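# Sort three desk items onto their matching low shelves

## Task

Take each of the three items lying on the desk and set it on the top surface of the low shelf that already holds items of the same kind. Items already sitting on the shelves must stay on those shelves, every low shelf must still be standing upright when finished, and the robot itself must neither tip over nor end up leaning.

## Robot and tools

ROBOT. TidyBot++: a wheeled base (0.54 m long, 0.50 m wide, 0.38 m tall) on four powered casters, carrying one seven-joint arm with a two-finger gripper. There is only this one arm. Its shoulder sits 0.12 m ahead of the base centre and 0.68 m above the floor; link lengths are 0.42 m (upper arm), 0.31 m (forearm) and 0.31 m (wrist to hand point). Cameras: base_camera on the front of the base, and wrist_camera, which looks along the hand. The arm begins folded with the hand aimed at the floor.

FRAMES. Base frame: origin on the floor below the base centre, x ahead, y to the left, z upward, in metres. hand_pose and hand_target are printed in it; the reported point lies midway between the finger pads, the hand's own z axis runs out along the fingers, and the fingers close along its y axis. The odometry frame is where the base frame was when the scene began. base_odometry counts wheel rotation only, so wheel slip looks like travel; its heading is in radians, left positive, from -3.142 to 3.142. base_tilt is in degrees, positive when leaning forward or to the right.

move. One call runs one action built from "base", "joints", "target" and optional "speeds"; all named motions begin together.
- base: an object with any of translate_m (metres, forward positive, -2 to 2), strafe_m (metres, left positive, -2 to 2), rotate_rad (radians, counter-clockwise from above positive, -6.3 to 6.3). These are offsets from the base's last reported position, along the axes it had when the command began.
- joints: an object of absolute targets keyed joint_1_rad to joint_7_rad (radians) and gripper_pos (0 fully open, about 85 mm between pads, to 1 fully closed). joint_2_rad is limited to ±2.249, joint_4_rad to ±2.579, joint_6_rad to ±2.099; joints 1, 3, 5 and 7 turn without limit but take the shorter way, so move them in steps below half a turn. joint_1_rad positive turns the arm clockwise seen from above, the reverse of rotate_rad. With the hand down, joint_7_rad positive turns it counter-clockwise from above.
- target: a single list of seven numbers [x, y, z, qw, qx, qy, qz], an absolute hand pose in the base frame (metres plus a unit quaternion). When target is used, joints may hold only gripper_pos.
- speeds: per-action caps, translate_m and strafe_m 0.05 to 0.5 m/s, rotate_rad 0.1 to 1.57 rad/s. For a combined translate plus strafe, state the speed under just one key.
- cameras: list drawn from "base_camera", "wrist_camera", "all"; omitted means all, [] means none.
- blocking: true (default) returns when everything is at rest; false returns in about 0.5 s while motion continues, and a later move overrides only the parts it names.
An empty move just reports state and images.

wait: seconds (0 to 10), plus cameras; it ends early once running moves settle. stop: brakes all running motions; takes only cameras. zoom_image: camera (base_camera or wrist_camera) and region [x0, y0, x1, y1] in pixels from the top-left, no larger than 504 by 504. read_manual: section "licences" only, returns legal text. finished_scene: scene, the current scene's number; it closes the scene for good, so the goal must already hold without the robot.

RESULTS. "move" reads done or the worst status. base_status, joint_status and hand_status use words such as done, moving, off_target (rested short, may still push), stopped, contact_stop, time_out, not_followed, torque_fault and limit_stop_at_motor_heat. "joint command not followed" or "pose unreachable" means a safety check held back the arm (a self-collision, cause given). joint_positions gives angles; motor_effort gives percent of maximum torque, with the peak of the last action in brackets. on_its_own lists what happened unasked; "earlier move" shows a non-blocking move; "pictures" names the images in order. ARM HIT, MOTOR HOT and OVER-TEMPERATURE FAULT are warnings. If a call is refused, or an unrequested stop appears, the remaining move, wait and finished_scene calls in that reply are skipped.

PRACTICE. After a target ends done, the hand is usually within about 3 cm; to fix it, add (wanted position minus hand_pose) to the last target. To keep a hand still, resend hand_target, not hand_pose. Held objects make the arm sag; correct the same way, and never command a joint to its present reading while loaded. A hand aimed straight down reaches about 0.94 m high at most, only near the base. Gripper gap is roughly 85 x (1 - gripper_pos) mm; a closed gripper showing off_target means it holds something. When placing, hand_pose stops dropping once the object touches the surface. Forward-pointing, low, close-in targets behave poorly.

AVOID. The arm does not steer around furniture and keeps pushing if it hits; driving or turning while the arm is snagged above about 0.6 m can topple the robot, and reaching far out or swinging a stretched arm sideways can too; back away to right a lean. Torque limits are 104.5 N m (joints 1 to 4) and 51.3 N m (joints 5 to 7); exceeding one freezes the arm for 10 s. Long holds or stretched poses overheat motors. Do not drop items, release moving items, slam, push hard, squeeze hard on something still resting on a surface, or swing loads fast, and do not knock over the shelves or the items already on them.

Each tool is called after ">>>" by a JSON object that holds its "name" and its "arguments", one argument or row to a line.

## Session

>>> {"name": "move", "arguments": {
  "joints": {"joint_6_rad": 0.35}
}}

>>> {"name": "move", "arguments": {
  "base": {"rotate_rad": 1.25}
}}

>>> {"name": "move", "arguments": {
  "base": {"rotate_rad": 1.25}
}}

>>> {"name": "move", "arguments": {
  "base": {"rotate_rad": 1.25}
}}

>>> {"name": "move", "arguments": {
  "base": {"rotate_rad": 1.25}
}}

Scene clock: 1.83 s.
move: done
base_odometry: x=+0.000 y=+0.000 heading=+0.000
base_tilt: forward=+0.3 right=-0.1
base_status: not commanded
joint_positions: joint_1_rad=-0.002 joint_2_rad=-0.324 joint_3_rad=+3.128 joint_4_rad=-2.542 joint_5_rad=-0.050 joint_6_rad=+0.296 joint_7_rad=+1.594 gripper_pos=+0.000
joint_status: all done
motor_effort: joint_1_rad=+0(1) joint_2_rad=-6(7) joint_3_rad=+0(1) joint_4_rad=+18(20) joint_5_rad=+0(1) joint_6_rad=+7(7) joint_7_rad=+0(1)
hand_pose: x=+0.5281 y=+0.0037 z=+0.7841 quat_wxyz=(-0.004, +0.820, -0.007, +0.573) (m; base frame)
hand_target: x=+0.5337 y=+0.0030 z=+0.8003 quat_wxyz=(-0.003, +0.804, -0.007, +0.595) (m; base frame)
hand_status: not commanded
pictures: base_camera, wrist_camera
Images, in order (width x height): base_camera 644x364, wrist_camera 644x476.

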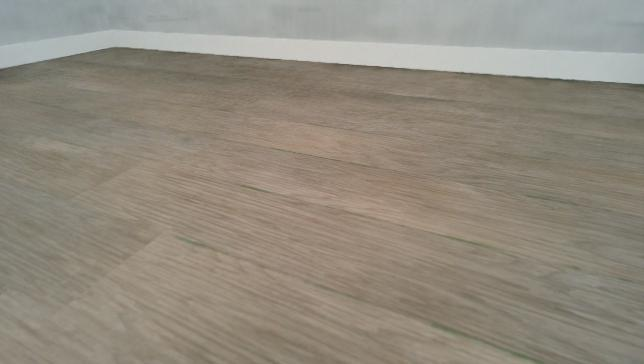

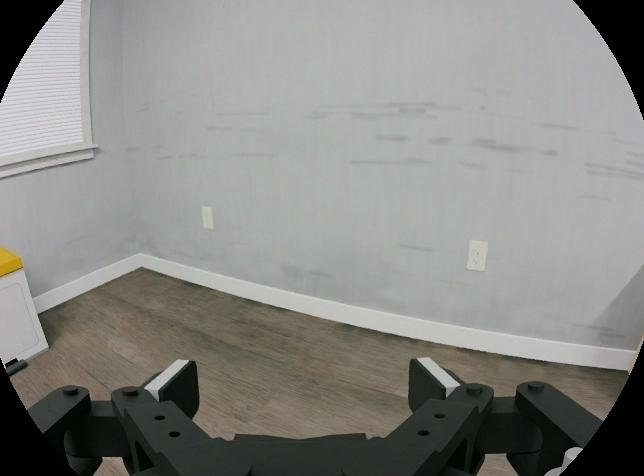

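Scene clock: 3.93 s.
move: done
base_odometry: x=+0.000 y=+0.000 heading=+1.250
base_tilt: forward=+0.3 right=-0.1
base_status: done
joint_positions: joint_1_rad=-0.002 joint_2_rad=-0.324 joint_3_rad=+3.127 joint_4_rad=-2.542 joint_5_rad=-0.050 joint_6_rad=+0.297 joint_7_rad=+1.594 gripper_pos=+0.000
joint_status: not commanded
motor_effort: joint_1_rad=+0(1) joint_2_rad=-6(7) joint_3_rad=+0(2) joint_4_rad=+19(20) joint_5_rad=+0(1) joint_6_rad=+7(8) joint_7_rad=-1(1)
hand_pose: x=+0.5282 y=+0.0038 z=+0.7842 quat_wxyz=(-0.004, +0.820, -0.006, +0.573) (m; base frame)
hand_target: x=+0.5337 y=+0.0030 z=+0.8003 quat_wxyz=(-0.003, +0.804, -0.007, +0.595) (m; base frame)
hand_status: not commanded
pictures: base_camera, wrist_camera
Images, in order (width x height): base_camera 644x364, wrist_camera 644x476.

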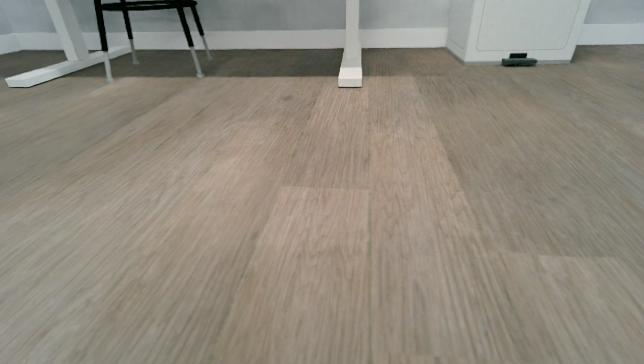

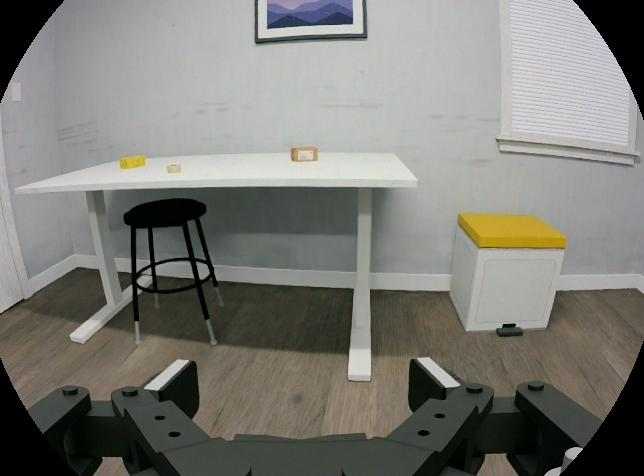

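Scene clock: 6.03 s.
move: done
base_odometry: x=+0.000 y=+0.000 heading=+2.499
base_tilt: forward=+0.3 right=-0.1
base_status: done
joint_positions: joint_1_rad=-0.002 joint_2_rad=-0.324 joint_3_rad=+3.127 joint_4_rad=-2.542 joint_5_rad=-0.050 joint_6_rad=+0.297 joint_7_rad=+1.594 gripper_pos=+0.000
joint_status: not commanded
motor_effort: joint_1_rad=+0(1) joint_2_rad=-7(7) joint_3_rad=+0(2) joint_4_rad=+18(19) joint_5_rad=+1(1) joint_6_rad=+7(7) joint_7_rad=+0(1)
hand_pose: x=+0.5282 y=+0.0039 z=+0.7843 quat_wxyz=(-0.004, +0.819, -0.006, +0.573) (m; base frame)
hand_target: x=+0.5337 y=+0.0030 z=+0.8003 quat_wxyz=(-0.003, +0.804, -0.007, +0.595) (m; base frame)
hand_status: not commanded
pictures: base_camera, wrist_camera
Images, in order (width x height): base_camera 644x364, wrist_camera 644x476.

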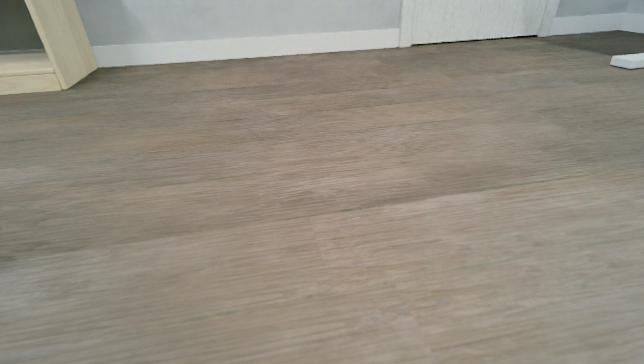

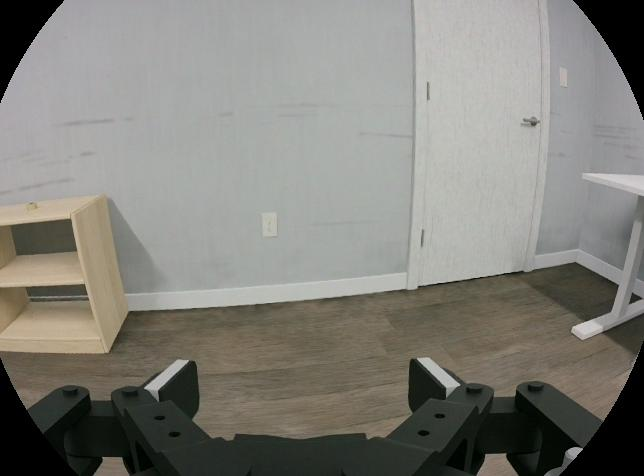

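Scene clock: 8.13 s.
move: done
base_odometry: x=+0.000 y=+0.000 heading=-2.534
base_tilt: forward=+0.3 right=-0.1
base_status: done
joint_positions: joint_1_rad=-0.002 joint_2_rad=-0.324 joint_3_rad=+3.127 joint_4_rad=-2.542 joint_5_rad=-0.050 joint_6_rad=+0.297 joint_7_rad=+1.594 gripper_pos=+0.000
joint_status: not commanded
motor_effort: joint_1_rad=+1(1) joint_2_rad=-6(7) joint_3_rad=+0(2) joint_4_rad=+19(19) joint_5_rad=+1(1) joint_6_rad=+7(8) joint_7_rad=+0(1)
hand_pose: x=+0.5282 y=+0.0040 z=+0.7843 quat_wxyz=(-0.004, +0.819, -0.006, +0.573) (m; base frame)
hand_target: x=+0.5337 y=+0.0030 z=+0.8003 quat_wxyz=(-0.003, +0.804, -0.007, +0.595) (m; base frame)
hand_status: not commanded
pictures: base_camera, wrist_camera
Images, in order (width x height): base_camera 644x364, wrist_camera 644x476.

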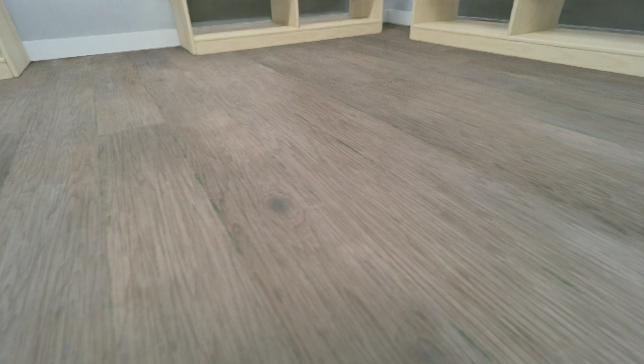

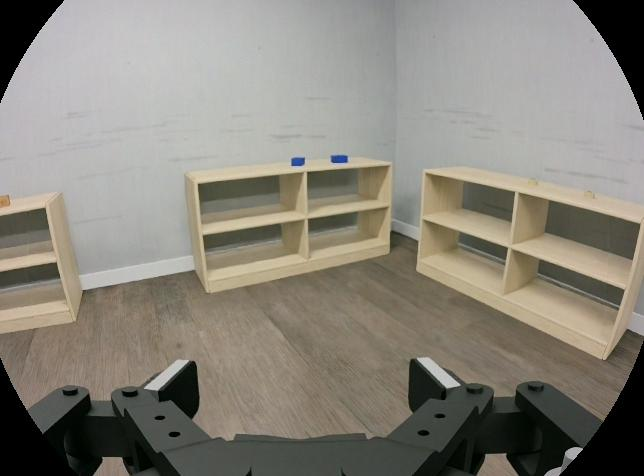

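Scene clock: 10.23 s.
move: done
base_odometry: x=+0.000 y=+0.000 heading=-1.284
base_tilt: forward=+0.3 right=-0.1
base_status: done
joint_positions: joint_1_rad=-0.002 joint_2_rad=-0.324 joint_3_rad=+3.126 joint_4_rad=-2.542 joint_5_rad=-0.050 joint_6_rad=+0.297 joint_7_rad=+1.594 gripper_pos=+0.000
joint_status: not commanded
motor_effort: joint_1_rad=+0(1) joint_2_rad=-7(7) joint_3_rad=+0(2) joint_4_rad=+19(19) joint_5_rad=+1(1) joint_6_rad=+7(7) joint_7_rad=+0(1)
hand_pose: x=+0.5282 y=+0.0041 z=+0.7843 quat_wxyz=(-0.004, +0.819, -0.006, +0.573) (m; base frame)
hand_target: x=+0.5337 y=+0.0030 z=+0.8003 quat_wxyz=(-0.003, +0.804, -0.007, +0.595) (m; base frame)
hand_status: not commanded
pictures: base_camera, wrist_camera
Images, in order (width x height): base_camera 644x364, wrist_camera 644x476.

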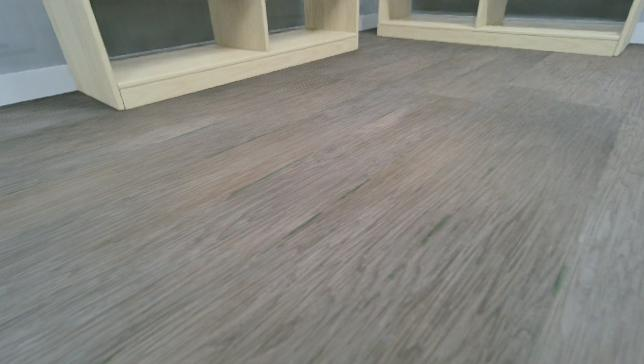

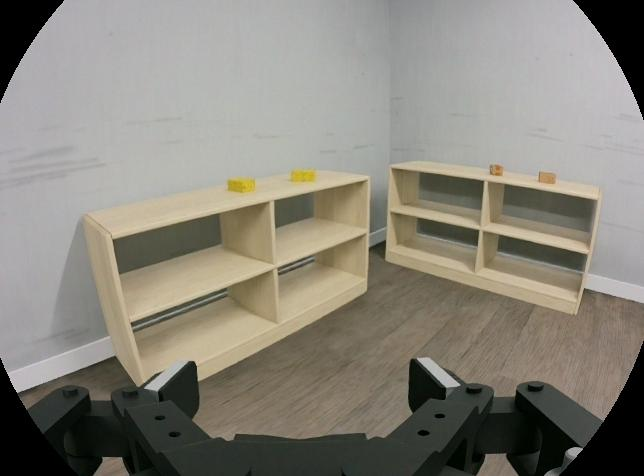

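>>> {"name": "move", "arguments": {
  "base": {"rotate_rad": 2.569},
  "target": [0.48, 0, 0.9, 0, 1, 0, 0],
  "cameras": ["base_camera"]
}}

>>> {"name": "move", "arguments": {
  "base": {"translate_m": 0.85}
}}

Scene clock: 14.57 s.
move: done
base_odometry: x=+0.000 y=+0.000 heading=+1.285
base_tilt: forward=+0.4 right=-0.1
base_status: done
joint_positions: joint_1_rad=-0.013 joint_2_rad=+0.151 joint_3_rad=+3.164 joint_4_rad=-1.065 joint_5_rad=-0.049 joint_6_rad=-1.887 joint_7_rad=+1.594 gripper_pos=+0.000
joint_status: not commanded
motor_effort: joint_1_rad=+0(2) joint_2_rad=-21(23) joint_3_rad=-1(3) joint_4_rad=+15(20) joint_5_rad=+0(2) joint_6_rad=-1(8) joint_7_rad=+0(1)
hand_pose: x=+0.4892 y=+0.0135 z=+0.8960 quat_wxyz=(-0.021, +0.999, +0.015, +0.019) (m; base frame)
hand_target: x=+0.4800 y=+0.0000 z=+0.9000 quat_wxyz=(+0.000, +1.000, +0.000, +0.000) (m; base frame)
hand_status: done (0.017 m and 3.7 deg from the pose sent, 0.125 m and 69.9 deg at the start)
pictures: base_camera
Images, in order (width x height): base_camera 644x364.

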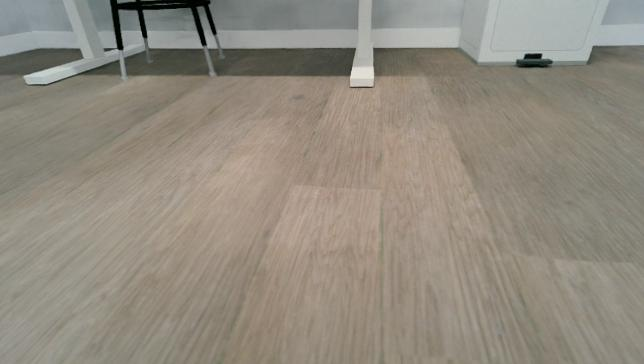

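Scene clock: 17.57 s.
move: done
base_odometry: x=+0.240 y=+0.816 heading=+1.285
base_tilt: forward=+0.4 right=-0.1
base_status: done
joint_positions: joint_1_rad=-0.013 joint_2_rad=+0.167 joint_3_rad=+3.164 joint_4_rad=-1.064 joint_5_rad=-0.049 joint_6_rad=-1.894 joint_7_rad=+1.594 gripper_pos=+0.000
joint_status: not commanded
motor_effort: joint_1_rad=+0(1) joint_2_rad=-22(25) joint_3_rad=-1(1) joint_4_rad=+17(17) joint_5_rad=+0(1) joint_6_rad=-1(1) joint_7_rad=+0(1)
hand_pose: x=+0.4908 y=+0.0134 z=+0.8906 quat_wxyz=(-0.021, +1.000, +0.015, +0.009) (m; base frame)
hand_target: x=+0.4800 y=+0.0000 z=+0.9000 quat_wxyz=(+0.000, +1.000, +0.000, +0.000) (m; base frame)
hand_status: not commanded
pictures: base_camera, wrist_camera
Images, in order (width x height): base_camera 644x364, wrist_camera 644x476.

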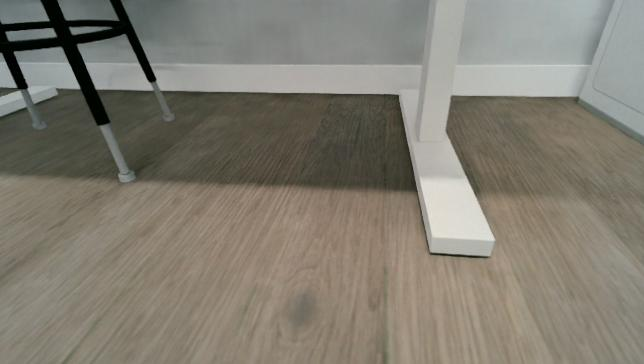

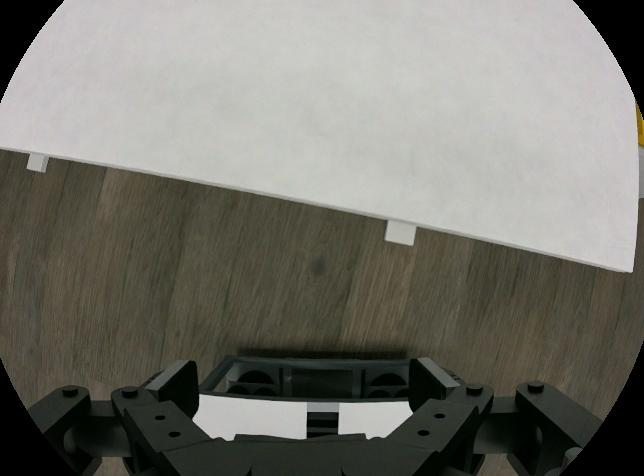

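>>> {"name": "move", "arguments": {
  "base": {"translate_m": 0.25},
  "cameras": ["wrist_camera"]
}}

Scene clock: 19.90 s.
move: done
base_odometry: x=+0.310 y=+1.056 heading=+1.286
base_tilt: forward=+0.4 right=-0.1
base_status: done
joint_positions: joint_1_rad=-0.013 joint_2_rad=+0.172 joint_3_rad=+3.164 joint_4_rad=-1.063 joint_5_rad=-0.049 joint_6_rad=-1.896 joint_7_rad=+1.594 gripper_pos=+0.000
joint_status: not commanded
motor_effort: joint_1_rad=+0(1) joint_2_rad=-22(26) joint_3_rad=-1(1) joint_4_rad=+16(17) joint_5_rad=+0(1) joint_6_rad=+0(2) joint_7_rad=+0(1)
hand_pose: x=+0.4915 y=+0.0134 z=+0.8888 quat_wxyz=(-0.021, +1.000, +0.015, +0.006) (m; base frame)
hand_target: x=+0.4800 y=+0.0000 z=+0.9000 quat_wxyz=(+0.000, +1.000, +0.000, +0.000) (m; base frame)
hand_status: not commanded
pictures: wrist_camera
Images, in order (width x height): wrist_camera 644x476.

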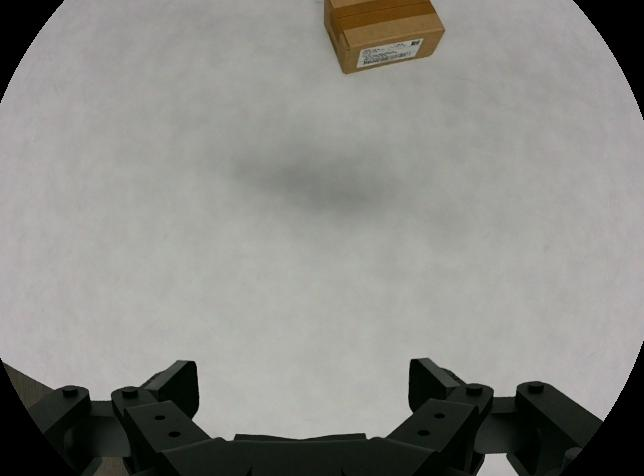

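>>> {"name": "move", "arguments": {
  "base": {"translate_m": 0.06},
  "speeds": {"translate_m": 0.1},
  "cameras": ["base_camera"]
}}

>>> {"name": "move", "arguments": {
  "target": [0.62, -0.02, 0.84, 0, 0.777, -0.629, 0],
  "cameras": ["wrist_camera"]
}}

Scene clock: 21.40 s.
move: done
base_odometry: x=+0.327 y=+1.113 heading=+1.287
base_tilt: forward=+0.4 right=-0.1
base_status: done
joint_positions: joint_1_rad=-0.013 joint_2_rad=+0.170 joint_3_rad=+3.164 joint_4_rad=-1.063 joint_5_rad=-0.049 joint_6_rad=-1.897 joint_7_rad=+1.594 gripper_pos=+0.000
joint_status: not commanded
motor_effort: joint_1_rad=+1(1) joint_2_rad=-22(25) joint_3_rad=-1(1) joint_4_rad=+16(17) joint_5_rad=+1(1) joint_6_rad=-1(1) joint_7_rad=+0(1)
hand_pose: x=+0.4908 y=+0.0134 z=+0.8899 quat_wxyz=(-0.021, +1.000, +0.015, +0.007) (m; base frame)
hand_target: x=+0.4800 y=+0.0000 z=+0.9000 quat_wxyz=(+0.000, +1.000, +0.000, +0.000) (m; base frame)
hand_status: not commanded
pictures: base_camera
Images, in order (width x height): base_camera 644x364.

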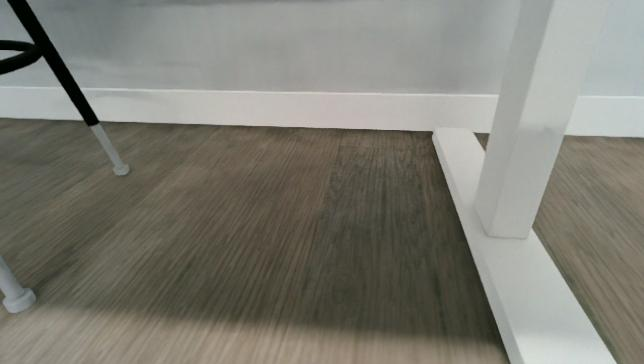

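Scene clock: 23.47 s.
move: done
base_odometry: x=+0.327 y=+1.113 heading=+1.287
base_tilt: forward=+0.4 right=-0.1
base_status: not commanded
joint_positions: joint_1_rad=-0.049 joint_2_rad=+0.509 joint_3_rad=+3.385 joint_4_rad=-0.772 joint_5_rad=-0.081 joint_6_rad=-1.897 joint_7_rad=+0.414 gripper_pos=+0.000
joint_status: not commanded
motor_effort: joint_1_rad=+0(1) joint_2_rad=-34(36) joint_3_rad=+0(1) joint_4_rad=+16(17) joint_5_rad=+1(2) joint_6_rad=-1(2) joint_7_rad=+0(1)
hand_pose: x=+0.6148 y=-0.0387 z=+0.8296 quat_wxyz=(+0.024, +0.797, -0.604, -0.001) (m; base frame)
hand_target: x=+0.6200 y=-0.0200 z=+0.8400 quat_wxyz=(+0.000, +0.777, -0.629, +0.000) (m; base frame)
hand_status: done (0.022 m and 4.6 deg from the pose sent, 0.142 m and 79.7 deg at the start)
pictures: wrist_camera
Images, in order (width x height): wrist_camera 644x476.

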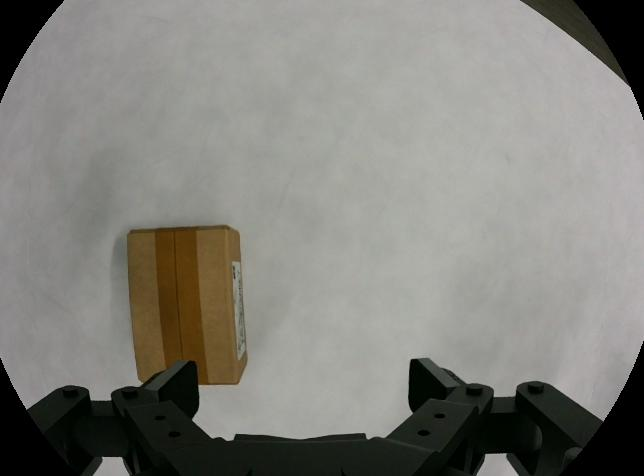

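>>> {"name": "move", "arguments": {
  "target": [0.695, -0.014, 0.79, 0, 0.796, -0.605, 0],
  "cameras": ["wrist_camera"]
}}

Scene clock: 25.27 s.
move: done
base_odometry: x=+0.327 y=+1.113 heading=+1.287
base_tilt: forward=+0.4 right=-0.1
base_status: not commanded
joint_positions: joint_1_rad=-0.045 joint_2_rad=+0.734 joint_3_rad=+3.361 joint_4_rad=-0.535 joint_5_rad=-0.096 joint_6_rad=-1.897 joint_7_rad=+0.413 gripper_pos=+0.000
joint_status: not commanded
motor_effort: joint_1_rad=+0(1) joint_2_rad=-41(44) joint_3_rad=+0(1) joint_4_rad=+15(17) joint_5_rad=+1(2) joint_6_rad=-1(2) joint_7_rad=+0(1)
hand_pose: x=+0.6949 y=-0.0241 z=+0.7776 quat_wxyz=(+0.027, +0.811, -0.584, +0.007) (m; base frame)
hand_target: x=+0.6950 y=-0.0140 z=+0.7900 quat_wxyz=(+0.000, +0.796, -0.605, +0.000) (m; base frame)
hand_status: done (0.016 m and 4.4 deg from the pose sent, 0.093 m and 2.8 deg at the start)
pictures: wrist_camera
Images, in order (width x height): wrist_camera 644x476.

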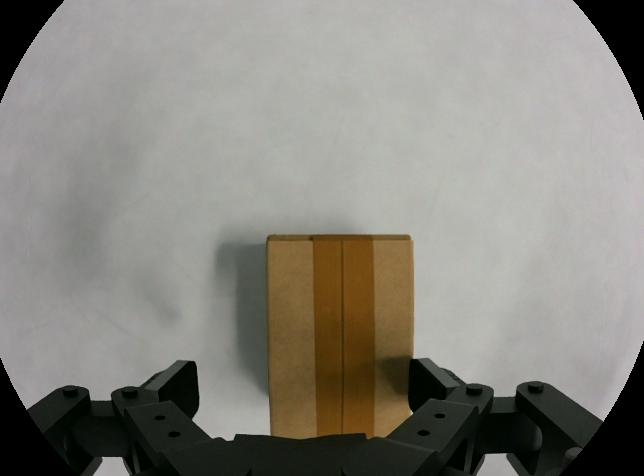

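>>> {"name": "move", "arguments": {
  "target": [0.682, -0.026, 0.765, 0, 0.796, -0.605, 0],
  "cameras": ["wrist_camera"]
}}

Scene clock: 26.63 s.
move: done
base_odometry: x=+0.327 y=+1.113 heading=+1.287
base_tilt: forward=+0.4 right=-0.1
base_status: not commanded
joint_positions: joint_1_rad=-0.045 joint_2_rad=+0.673 joint_3_rad=+3.368 joint_4_rad=-0.715 joint_5_rad=-0.096 joint_6_rad=-1.821 joint_7_rad=+0.413 gripper_pos=+0.000
joint_status: not commanded
motor_effort: joint_1_rad=+0(1) joint_2_rad=-39(41) joint_3_rad=+0(1) joint_4_rad=+16(17) joint_5_rad=+1(2) joint_6_rad=-1(2) joint_7_rad=+0(0)
hand_pose: x=+0.6711 y=-0.0314 z=+0.7589 quat_wxyz=(+0.034, +0.804, -0.594, -0.013) (m; base frame)
hand_target: x=+0.6820 y=-0.0260 z=+0.7650 quat_wxyz=(+0.000, +0.796, -0.605, +0.000) (m; base frame)
hand_status: done (0.014 m and 4.4 deg from the pose sent, 0.018 m and 4.4 deg at the start)
pictures: wrist_camera
Images, in order (width x height): wrist_camera 644x476.

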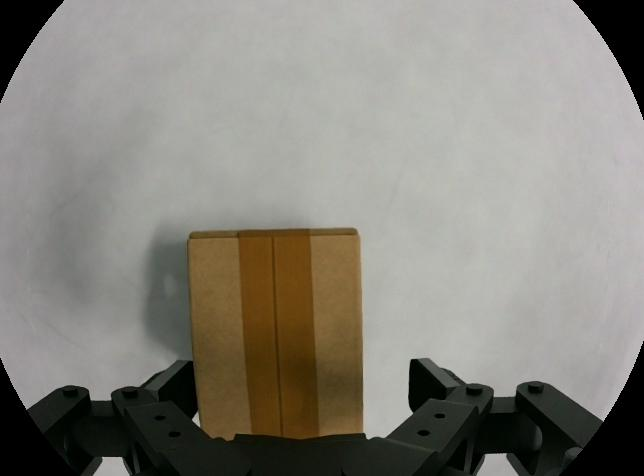

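>>> {"name": "move", "arguments": {
  "target": [0.693, -0.024, 0.765, 0, 0.800, -0.600, 0],
  "cameras": ["wrist_camera"]
}}

Scene clock: 27.63 s.
move: done
base_odometry: x=+0.327 y=+1.113 heading=+1.287
base_tilt: forward=+0.4 right=-0.1
base_status: not commanded
joint_positions: joint_1_rad=-0.045 joint_2_rad=+0.687 joint_3_rad=+3.368 joint_4_rad=-0.681 joint_5_rad=-0.099 joint_6_rad=-1.820 joint_7_rad=+0.413 gripper_pos=+0.000
joint_status: not commanded
motor_effort: joint_1_rad=+0(1) joint_2_rad=-40(40) joint_3_rad=+0(1) joint_4_rad=+16(17) joint_5_rad=+1(1) joint_6_rad=-1(2) joint_7_rad=+0(0)
hand_pose: x=+0.6808 y=-0.0303 z=+0.7609 quat_wxyz=(+0.029, +0.805, -0.592, -0.004) (m; base frame)
hand_target: x=+0.6930 y=-0.0240 z=+0.7650 quat_wxyz=(+0.000, +0.800, -0.600, +0.000) (m; base frame)
hand_status: done (0.014 m and 3.5 deg from the pose sent, 0.024 m and 4.2 deg at the start)
pictures: wrist_camera
Images, in order (width x height): wrist_camera 644x476.

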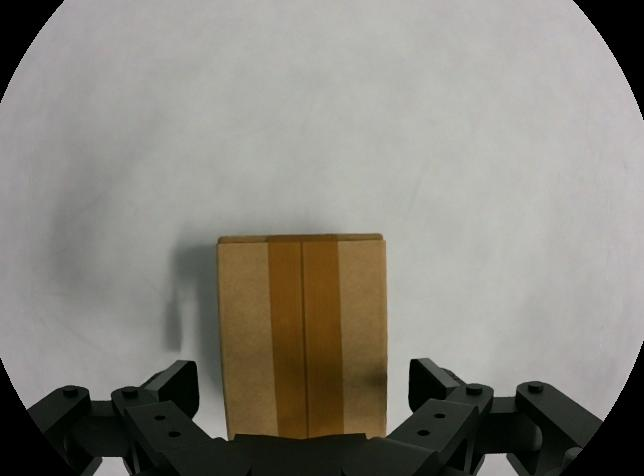

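>>> {"name": "move", "arguments": {
  "target": [0.693, -0.024, 0.738, 0, 0.800, -0.600, 0],
  "cameras": ["wrist_camera"]
}}

Scene clock: 28.70 s.
move: done
base_odometry: x=+0.327 y=+1.113 heading=+1.287
base_tilt: forward=+0.4 right=-0.1
base_status: not commanded
joint_positions: joint_1_rad=-0.045 joint_2_rad=+0.686 joint_3_rad=+3.371 joint_4_rad=-0.765 joint_5_rad=-0.101 joint_6_rad=-1.753 joint_7_rad=+0.413 gripper_pos=+0.000
joint_status: not commanded
motor_effort: joint_1_rad=+0(1) joint_2_rad=-40(41) joint_3_rad=+1(1) joint_4_rad=+17(17) joint_5_rad=+1(2) joint_6_rad=-2(2) joint_7_rad=-1(1)
hand_pose: x=+0.6800 y=-0.0342 z=+0.7362 quat_wxyz=(+0.032, +0.802, -0.597, -0.011) (m; base frame)
hand_target: x=+0.6930 y=-0.0240 z=+0.7380 quat_wxyz=(+0.000, +0.800, -0.600, +0.000) (m; base frame)
hand_status: done (0.017 m and 3.9 deg from the pose sent, 0.027 m and 3.5 deg at the start)
pictures: wrist_camera
Images, in order (width x height): wrist_camera 644x476.

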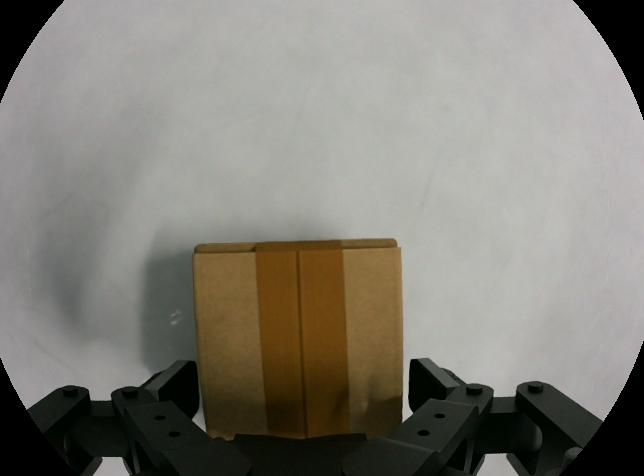

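>>> {"name": "move", "arguments": {
  "joints": {"gripper_pos": 0.4},
  "cameras": []
}}

>>> {"name": "move", "arguments": {
  "joints": {"gripper_pos": 0.5},
  "target": [0.67, -0.024, 0.79, 0, 0.800, -0.600, 0],
  "cameras": ["wrist_camera"]
}}

Scene clock: 29.63 s.
move: off_target
base_odometry: x=+0.327 y=+1.113 heading=+1.287
base_tilt: forward=+0.4 right=-0.1
base_status: not commanded
joint_positions: joint_1_rad=-0.045 joint_2_rad=+0.683 joint_3_rad=+3.371 joint_4_rad=-0.766 joint_5_rad=-0.101 joint_6_rad=-1.751 joint_7_rad=+0.413 gripper_pos=+0.344
joint_status: gripper_pos off_target (ended at +0.344, target +0.400)
motor_effort: joint_1_rad=+0(1) joint_2_rad=-41(41) joint_3_rad=+1(1) joint_4_rad=+17(17) joint_5_rad=+1(2) joint_6_rad=-1(2) joint_7_rad=+0(0)
hand_pose: x=+0.6800 y=-0.0341 z=+0.7375 quat_wxyz=(+0.031, +0.802, -0.597, -0.009) (m; base frame)
hand_target: x=+0.6930 y=-0.0240 z=+0.7380 quat_wxyz=(+0.000, +0.800, -0.600, +0.000) (m; base frame)
hand_status: not commanded
pictures: none
No camera images: "cameras" was empty.

Scene clock: 30.63 s.
move: off_target
base_odometry: x=+0.327 y=+1.113 heading=+1.287
base_tilt: forward=+0.4 right=-0.1
base_status: not commanded
joint_positions: joint_1_rad=-0.045 joint_2_rad=+0.643 joint_3_rad=+3.371 joint_4_rad=-0.721 joint_5_rad=-0.101 joint_6_rad=-1.796 joint_7_rad=+0.413 gripper_pos=+0.344
joint_status: gripper_pos off_target (ended at +0.344, target +0.500)
motor_effort: joint_1_rad=+0(1) joint_2_rad=-40(43) joint_3_rad=+1(1) joint_4_rad=+17(18) joint_5_rad=+0(2) joint_6_rad=-1(2) joint_7_rad=+0(1)
hand_pose: x=+0.6748 y=-0.0322 z=+0.7738 quat_wxyz=(+0.018, +0.803, -0.595, +0.006) (m; base frame)
hand_target: x=+0.6700 y=-0.0240 z=+0.7900 quat_wxyz=(+0.000, +0.800, -0.600, +0.000) (m; base frame)
hand_status: done (0.019 m and 2.3 deg from the pose sent, 0.054 m and 3.7 deg at the start)
pictures: wrist_camera
Images, in order (width x height): wrist_camera 644x476.

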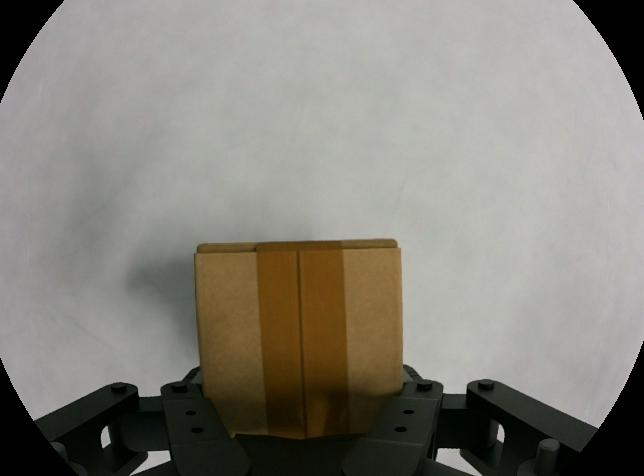

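>>> {"name": "move", "arguments": {
  "joints": {"gripper_pos": 0.6},
  "target": [0.5, 0.02, 0.86, 0, 0.707, -0.707, 0],
  "cameras": []
}}

>>> {"name": "move", "arguments": {
  "base": {"translate_m": -0.6},
  "cameras": []
}}

>>> {"name": "move", "arguments": {
  "base": {"rotate_rad": 3.141},
  "cameras": []
}}

>>> {"name": "move", "arguments": {
  "base": {"translate_m": 1.5, "strafe_m": 0.66}
}}

Scene clock: 33.80 s.
move: off_target
base_odometry: x=+0.327 y=+1.113 heading=+1.287
base_tilt: forward=+0.4 right=-0.1
base_status: not commanded
joint_positions: joint_1_rad=-0.170 joint_2_rad=+0.190 joint_3_rad=+3.340 joint_4_rad=-1.131 joint_5_rad=-0.083 joint_6_rad=-1.796 joint_7_rad=+0.072 gripper_pos=+0.344
joint_status: gripper_pos off_target (ended at +0.344, target +0.600)
motor_effort: joint_1_rad=+0(1) joint_2_rad=-24(41) joint_3_rad=+0(1) joint_4_rad=+17(18) joint_5_rad=+0(2) joint_6_rad=-1(2) joint_7_rad=+0(1)
hand_pose: x=+0.5129 y=+0.0238 z=+0.8624 quat_wxyz=(-0.025, +0.730, -0.683, -0.004) (m; base frame)
hand_target: x=+0.5000 y=+0.0200 z=+0.8600 quat_wxyz=(+0.000, +0.707, -0.707, +0.000) (m; base frame)
hand_status: done (0.014 m and 4.9 deg from the pose sent, 0.202 m and 17.1 deg at the start)
pictures: none
No camera images: "cameras" was empty.

Scene clock: 36.43 s.
move: done
base_odometry: x=+0.159 y=+0.537 heading=+1.287
base_tilt: forward=+0.4 right=-0.1
base_status: done
joint_positions: joint_1_rad=-0.173 joint_2_rad=+0.183 joint_3_rad=+3.338 joint_4_rad=-1.134 joint_5_rad=-0.081 joint_6_rad=-1.796 joint_7_rad=+0.070 gripper_pos=+0.344
joint_status: not commanded
motor_effort: joint_1_rad=+0(2) joint_2_rad=-23(27) joint_3_rad=+0(2) joint_4_rad=+17(18) joint_5_rad=+0(1) joint_6_rad=-1(2) joint_7_rad=+0(1)
hand_pose: x=+0.5106 y=+0.0250 z=+0.8640 quat_wxyz=(-0.026, +0.731, -0.681, -0.003) (m; base frame)
hand_target: x=+0.5000 y=+0.0200 z=+0.8600 quat_wxyz=(+0.000, +0.707, -0.707, +0.000) (m; base frame)
hand_status: not commanded
pictures: none
No camera images: "cameras" was empty.

Scene clock: 39.73 s.
move: done
base_odometry: x=+0.159 y=+0.537 heading=-1.855
base_tilt: forward=+0.4 right=-0.1
base_status: done
joint_positions: joint_1_rad=-0.184 joint_2_rad=+0.195 joint_3_rad=+3.329 joint_4_rad=-1.134 joint_5_rad=-0.076 joint_6_rad=-1.796 joint_7_rad=+0.070 gripper_pos=+0.344
joint_status: not commanded
motor_effort: joint_1_rad=+0(3) joint_2_rad=-24(28) joint_3_rad=+0(2) joint_4_rad=+17(18) joint_5_rad=+0(2) joint_6_rad=-1(2) joint_7_rad=+0(1)
hand_pose: x=+0.5121 y=+0.0311 z=+0.8593 quat_wxyz=(-0.021, +0.737, -0.675, -0.006) (m; base frame)
hand_target: x=+0.5000 y=+0.0200 z=+0.8600 quat_wxyz=(+0.000, +0.707, -0.707, +0.000) (m; base frame)
hand_status: not commanded
pictures: none
No camera images: "cameras" was empty.

Scene clock: 44.37 s.
move: done
base_odometry: x=+0.372 y=-1.088 heading=-1.855
base_tilt: forward=+0.3 right=-0.1
base_status: done
joint_positions: joint_1_rad=-0.184 joint_2_rad=+0.191 joint_3_rad=+3.329 joint_4_rad=-1.135 joint_5_rad=-0.076 joint_6_rad=-1.796 joint_7_rad=+0.070 gripper_pos=+0.344
joint_status: not commanded
motor_effort: joint_1_rad=+0(1) joint_2_rad=-24(26) joint_3_rad=+0(1) joint_4_rad=+17(18) joint_5_rad=+1(1) joint_6_rad=-1(2) joint_7_rad=+0(1)
hand_pose: x=+0.5113 y=+0.0309 z=+0.8608 quat_wxyz=(-0.022, +0.737, -0.675, -0.005) (m; base frame)
hand_target: x=+0.5000 y=+0.0200 z=+0.8600 quat_wxyz=(+0.000, +0.707, -0.707, +0.000) (m; base frame)
hand_status: not commanded
pictures: base_camera, wrist_camera
Images, in order (width x height): base_camera 644x364, wrist_camera 644x476.

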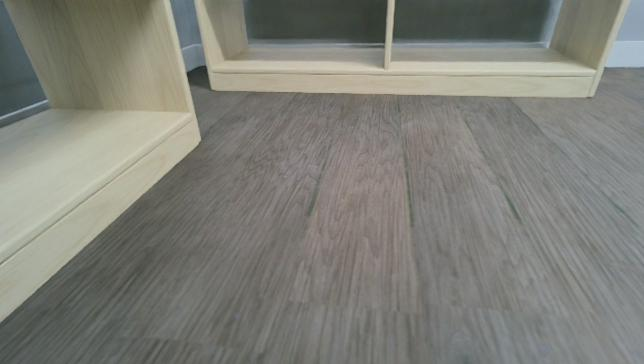

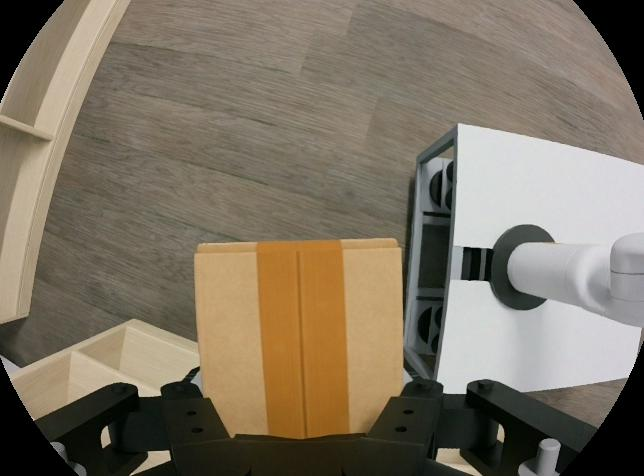

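>>> {"name": "move", "arguments": {
  "base": {"strafe_m": -0.12},
  "cameras": []
}}

>>> {"name": "move", "arguments": {
  "base": {"translate_m": 0.8}
}}

Scene clock: 46.17 s.
move: done
base_odometry: x=+0.257 y=-1.054 heading=-1.855
base_tilt: forward=+0.3 right=-0.1
base_status: done
joint_positions: joint_1_rad=-0.182 joint_2_rad=+0.191 joint_3_rad=+3.330 joint_4_rad=-1.135 joint_5_rad=-0.072 joint_6_rad=-1.796 joint_7_rad=+0.070 gripper_pos=+0.344
joint_status: not commanded
motor_effort: joint_1_rad=+0(3) joint_2_rad=-24(26) joint_3_rad=+0(2) joint_4_rad=+17(18) joint_5_rad=+0(1) joint_6_rad=-1(1) joint_7_rad=+0(1)
hand_pose: x=+0.5114 y=+0.0286 z=+0.8608 quat_wxyz=(-0.021, +0.736, -0.676, -0.003) (m; base frame)
hand_target: x=+0.5000 y=+0.0200 z=+0.8600 quat_wxyz=(+0.000, +0.707, -0.707, +0.000) (m; base frame)
hand_status: not commanded
pictures: none
No camera images: "cameras" was empty.

Scene clock: 49.07 s.
move: done
base_odometry: x=+0.032 y=-1.822 heading=-1.855
base_tilt: forward=+0.4 right=-0.1
base_status: done
joint_positions: joint_1_rad=-0.182 joint_2_rad=+0.191 joint_3_rad=+3.330 joint_4_rad=-1.135 joint_5_rad=-0.072 joint_6_rad=-1.796 joint_7_rad=+0.070 gripper_pos=+0.344
joint_status: not commanded
motor_effort: joint_1_rad=+0(1) joint_2_rad=-24(27) joint_3_rad=+0(1) joint_4_rad=+17(18) joint_5_rad=+0(1) joint_6_rad=-1(2) joint_7_rad=+0(1)
hand_pose: x=+0.5113 y=+0.0286 z=+0.8607 quat_wxyz=(-0.021, +0.736, -0.676, -0.004) (m; base frame)
hand_target: x=+0.5000 y=+0.0200 z=+0.8600 quat_wxyz=(+0.000, +0.707, -0.707, +0.000) (m; base frame)
hand_status: not commanded
pictures: base_camera, wrist_camera
Images, in order (width x height): base_camera 644x364, wrist_camera 644x476.

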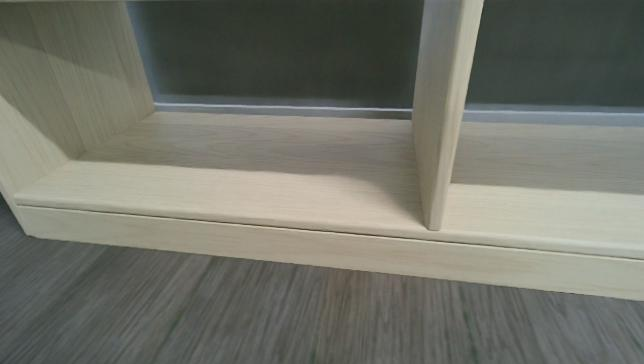

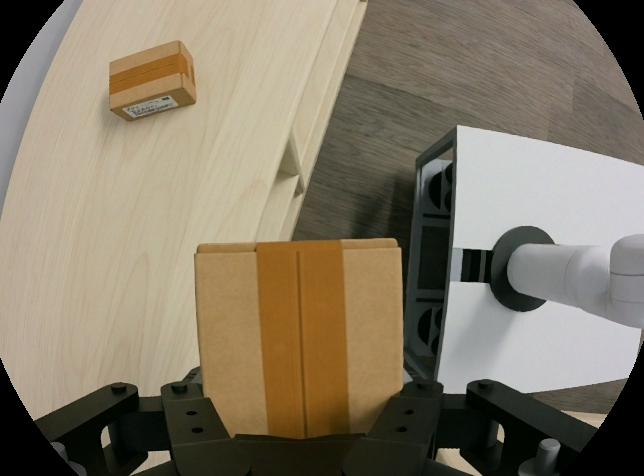

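>>> {"name": "move", "arguments": {
  "base": {"translate_m": 0.25},
  "speeds": {"translate_m": 0.25},
  "cameras": []
}}

>>> {"name": "move", "arguments": {
  "target": [0.53, 0.12, 0.72, 0, 0.75, -0.661, 0]
}}

>>> {"name": "move", "arguments": {
  "target": [0.53, 0.12, 0.65, 0, 0.75, -0.661, 0],
  "cameras": ["wrist_camera"]
}}

Scene clock: 51.20 s.
move: done
base_odometry: x=-0.038 y=-2.063 heading=-1.855
base_tilt: forward=+0.4 right=-0.1
base_status: done
joint_positions: joint_1_rad=-0.182 joint_2_rad=+0.190 joint_3_rad=+3.330 joint_4_rad=-1.135 joint_5_rad=-0.072 joint_6_rad=-1.796 joint_7_rad=+0.070 gripper_pos=+0.344
joint_status: not commanded
motor_effort: joint_1_rad=+0(1) joint_2_rad=-24(27) joint_3_rad=+0(1) joint_4_rad=+17(18) joint_5_rad=+1(1) joint_6_rad=-1(2) joint_7_rad=+0(1)
hand_pose: x=+0.5112 y=+0.0286 z=+0.8608 quat_wxyz=(-0.021, +0.736, -0.676, -0.004) (m; base frame)
hand_target: x=+0.5000 y=+0.0200 z=+0.8600 quat_wxyz=(+0.000, +0.707, -0.707, +0.000) (m; base frame)
hand_status: not commanded
pictures: none
No camera images: "cameras" was empty.

Scene clock: 52.93 s.
move: done
base_odometry: x=-0.038 y=-2.063 heading=-1.855
base_tilt: forward=+0.4 right=-0.1
base_status: not commanded
joint_positions: joint_1_rad=-0.395 joint_2_rad=+0.293 joint_3_rad=+3.323 joint_4_rad=-1.449 joint_5_rad=-0.072 joint_6_rad=-1.453 joint_7_rad=-0.021 gripper_pos=+0.344
joint_status: not commanded
motor_effort: joint_1_rad=+0(1) joint_2_rad=-27(30) joint_3_rad=+0(1) joint_4_rad=+17(19) joint_5_rad=+0(1) joint_6_rad=-1(2) joint_7_rad=+0(1)
hand_pose: x=+0.5198 y=+0.1167 z=+0.7211 quat_wxyz=(+0.013, +0.770, -0.637, -0.023) (m; base frame)
hand_target: x=+0.5300 y=+0.1200 z=+0.7200 quat_wxyz=(+0.000, +0.750, -0.661, +0.000) (m; base frame)
hand_status: done (0.011 m and 4.7 deg from the pose sent, 0.169 m and 3.4 deg at the start)
pictures: base_camera, wrist_camera
Images, in order (width x height): base_camera 644x364, wrist_camera 644x476.

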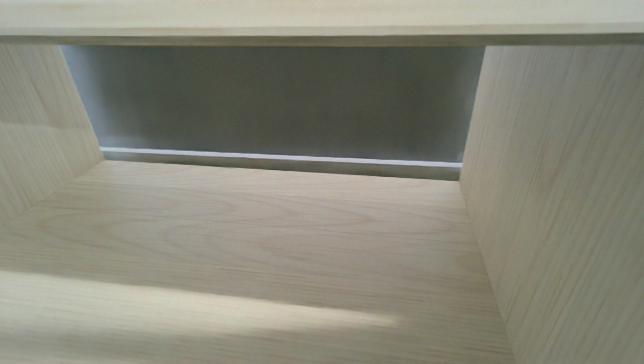

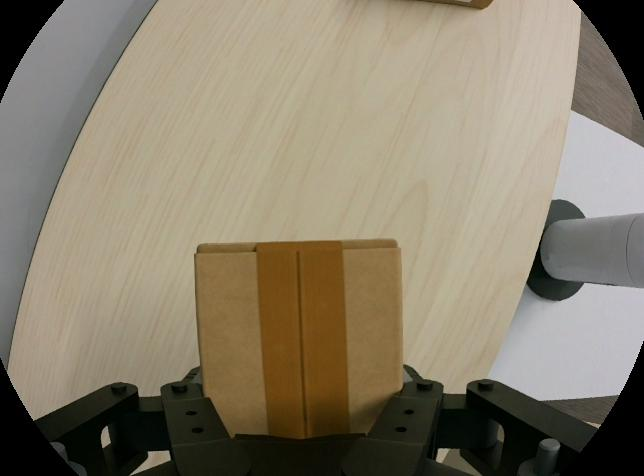

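Scene clock: 54.37 s.
move: done
base_odometry: x=-0.038 y=-2.063 heading=-1.855
base_tilt: forward=+0.4 right=-0.1
base_status: not commanded
joint_positions: joint_1_rad=-0.427 joint_2_rad=+0.336 joint_3_rad=+3.351 joint_4_rad=-1.618 joint_5_rad=-0.072 joint_6_rad=-1.242 joint_7_rad=-0.021 gripper_pos=+0.344
joint_status: not commanded
motor_effort: joint_1_rad=+0(1) joint_2_rad=-28(30) joint_3_rad=+0(0) joint_4_rad=+16(18) joint_5_rad=+1(1) joint_6_rad=-1(2) joint_7_rad=+0(1)
hand_pose: x=+0.5197 y=+0.1150 z=+0.6518 quat_wxyz=(+0.019, +0.768, -0.640, -0.014) (m; base frame)
hand_target: x=+0.5300 y=+0.1200 z=+0.6500 quat_wxyz=(+0.000, +0.750, -0.661, +0.000) (m; base frame)
hand_status: done (0.012 m and 4.2 deg from the pose sent, 0.072 m and 4.7 deg at the start)
pictures: wrist_camera
Images, in order (width x height): wrist_camera 644x476.

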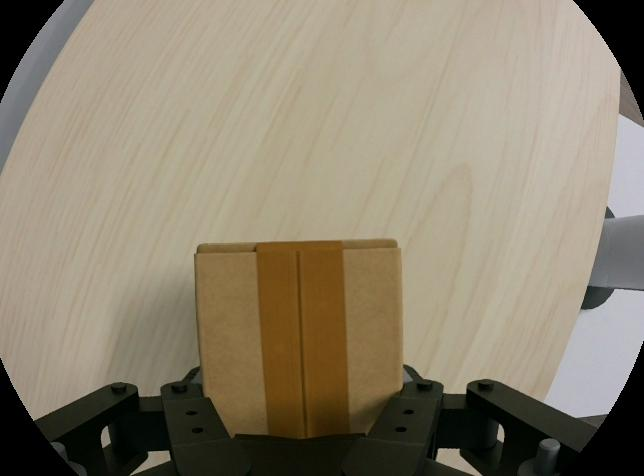

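>>> {"name": "move", "arguments": {
  "target": [0.53, 0.12, 0.632, 0, 0.75, -0.661, 0],
  "cameras": []
}}

>>> {"name": "move", "arguments": {
  "target": [0.53, 0.12, 0.62, 0, 0.75, -0.661, 0],
  "cameras": []
}}

>>> {"name": "move", "arguments": {
  "target": [0.53, 0.12, 0.612, 0, 0.75, -0.661, 0],
  "cameras": ["wrist_camera"]
}}

Scene clock: 55.30 s.
move: done
base_odometry: x=-0.038 y=-2.063 heading=-1.855
base_tilt: forward=+0.4 right=-0.1
base_status: not commanded
joint_positions: joint_1_rad=-0.440 joint_2_rad=+0.350 joint_3_rad=+3.369 joint_4_rad=-1.654 joint_5_rad=-0.072 joint_6_rad=-1.184 joint_7_rad=-0.021 gripper_pos=+0.344
joint_status: not commanded
motor_effort: joint_1_rad=+0(1) joint_2_rad=-28(29) joint_3_rad=+0(1) joint_4_rad=+16(16) joint_5_rad=+1(1) joint_6_rad=-1(2) joint_7_rad=+0(1)
hand_pose: x=+0.5224 y=+0.1123 z=+0.6357 quat_wxyz=(+0.018, +0.766, -0.643, -0.007) (m; base frame)
hand_target: x=+0.5300 y=+0.1200 z=+0.6320 quat_wxyz=(+0.000, +0.750, -0.661, +0.000) (m; base frame)
hand_status: done (0.011 m and 3.6 deg from the pose sent, 0.023 m and 4.2 deg at the start)
pictures: none
No camera images: "cameras" was empty.

Scene clock: 55.97 s.
move: done
base_odometry: x=-0.038 y=-2.063 heading=-1.855
base_tilt: forward=+0.4 right=-0.1
base_status: not commanded
joint_positions: joint_1_rad=-0.450 joint_2_rad=+0.356 joint_3_rad=+3.383 joint_4_rad=-1.676 joint_5_rad=-0.072 joint_6_rad=-1.148 joint_7_rad=-0.021 gripper_pos=+0.344
joint_status: not commanded
motor_effort: joint_1_rad=+0(1) joint_2_rad=-26(29) joint_3_rad=+0(1) joint_4_rad=+14(16) joint_5_rad=+1(1) joint_6_rad=+0(2) joint_7_rad=+0(1)
hand_pose: x=+0.5243 y=+0.1102 z=+0.6274 quat_wxyz=(+0.016, +0.765, -0.644, -0.002) (m; base frame)
hand_target: x=+0.5300 y=+0.1200 z=+0.6200 quat_wxyz=(+0.000, +0.750, -0.661, +0.000) (m; base frame)
hand_status: done (0.014 m and 3.2 deg from the pose sent, 0.019 m and 3.6 deg at the start)
pictures: none
No camera images: "cameras" was empty.

Scene clock: 56.53 s.
move: done
base_odometry: x=-0.038 y=-2.063 heading=-1.855
base_tilt: forward=+0.4 right=-0.1
base_status: not commanded
joint_positions: joint_1_rad=-0.458 joint_2_rad=+0.353 joint_3_rad=+3.391 joint_4_rad=-1.680 joint_5_rad=-0.073 joint_6_rad=-1.143 joint_7_rad=-0.021 gripper_pos=+0.344
joint_status: not commanded
motor_effort: joint_1_rad=+1(1) joint_2_rad=-23(26) joint_3_rad=+1(1) joint_4_rad=+14(15) joint_5_rad=+1(2) joint_6_rad=+1(3) joint_7_rad=+0(0)
hand_pose: x=+0.5244 y=+0.1102 z=+0.6274 quat_wxyz=(+0.015, +0.765, -0.644, +0.001) (m; base frame)
hand_target: x=+0.5300 y=+0.1200 z=+0.6120 quat_wxyz=(+0.000, +0.750, -0.661, +0.000) (m; base frame)
hand_status: done (0.019 m and 3.1 deg from the pose sent, 0.019 m and 3.2 deg at the start)
pictures: wrist_camera
Images, in order (width x height): wrist_camera 644x476.

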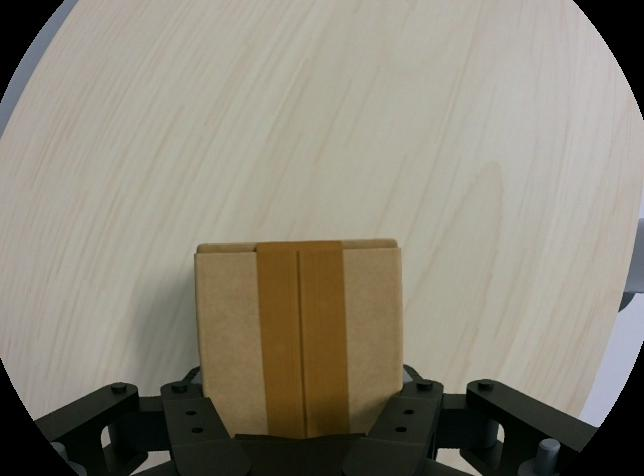

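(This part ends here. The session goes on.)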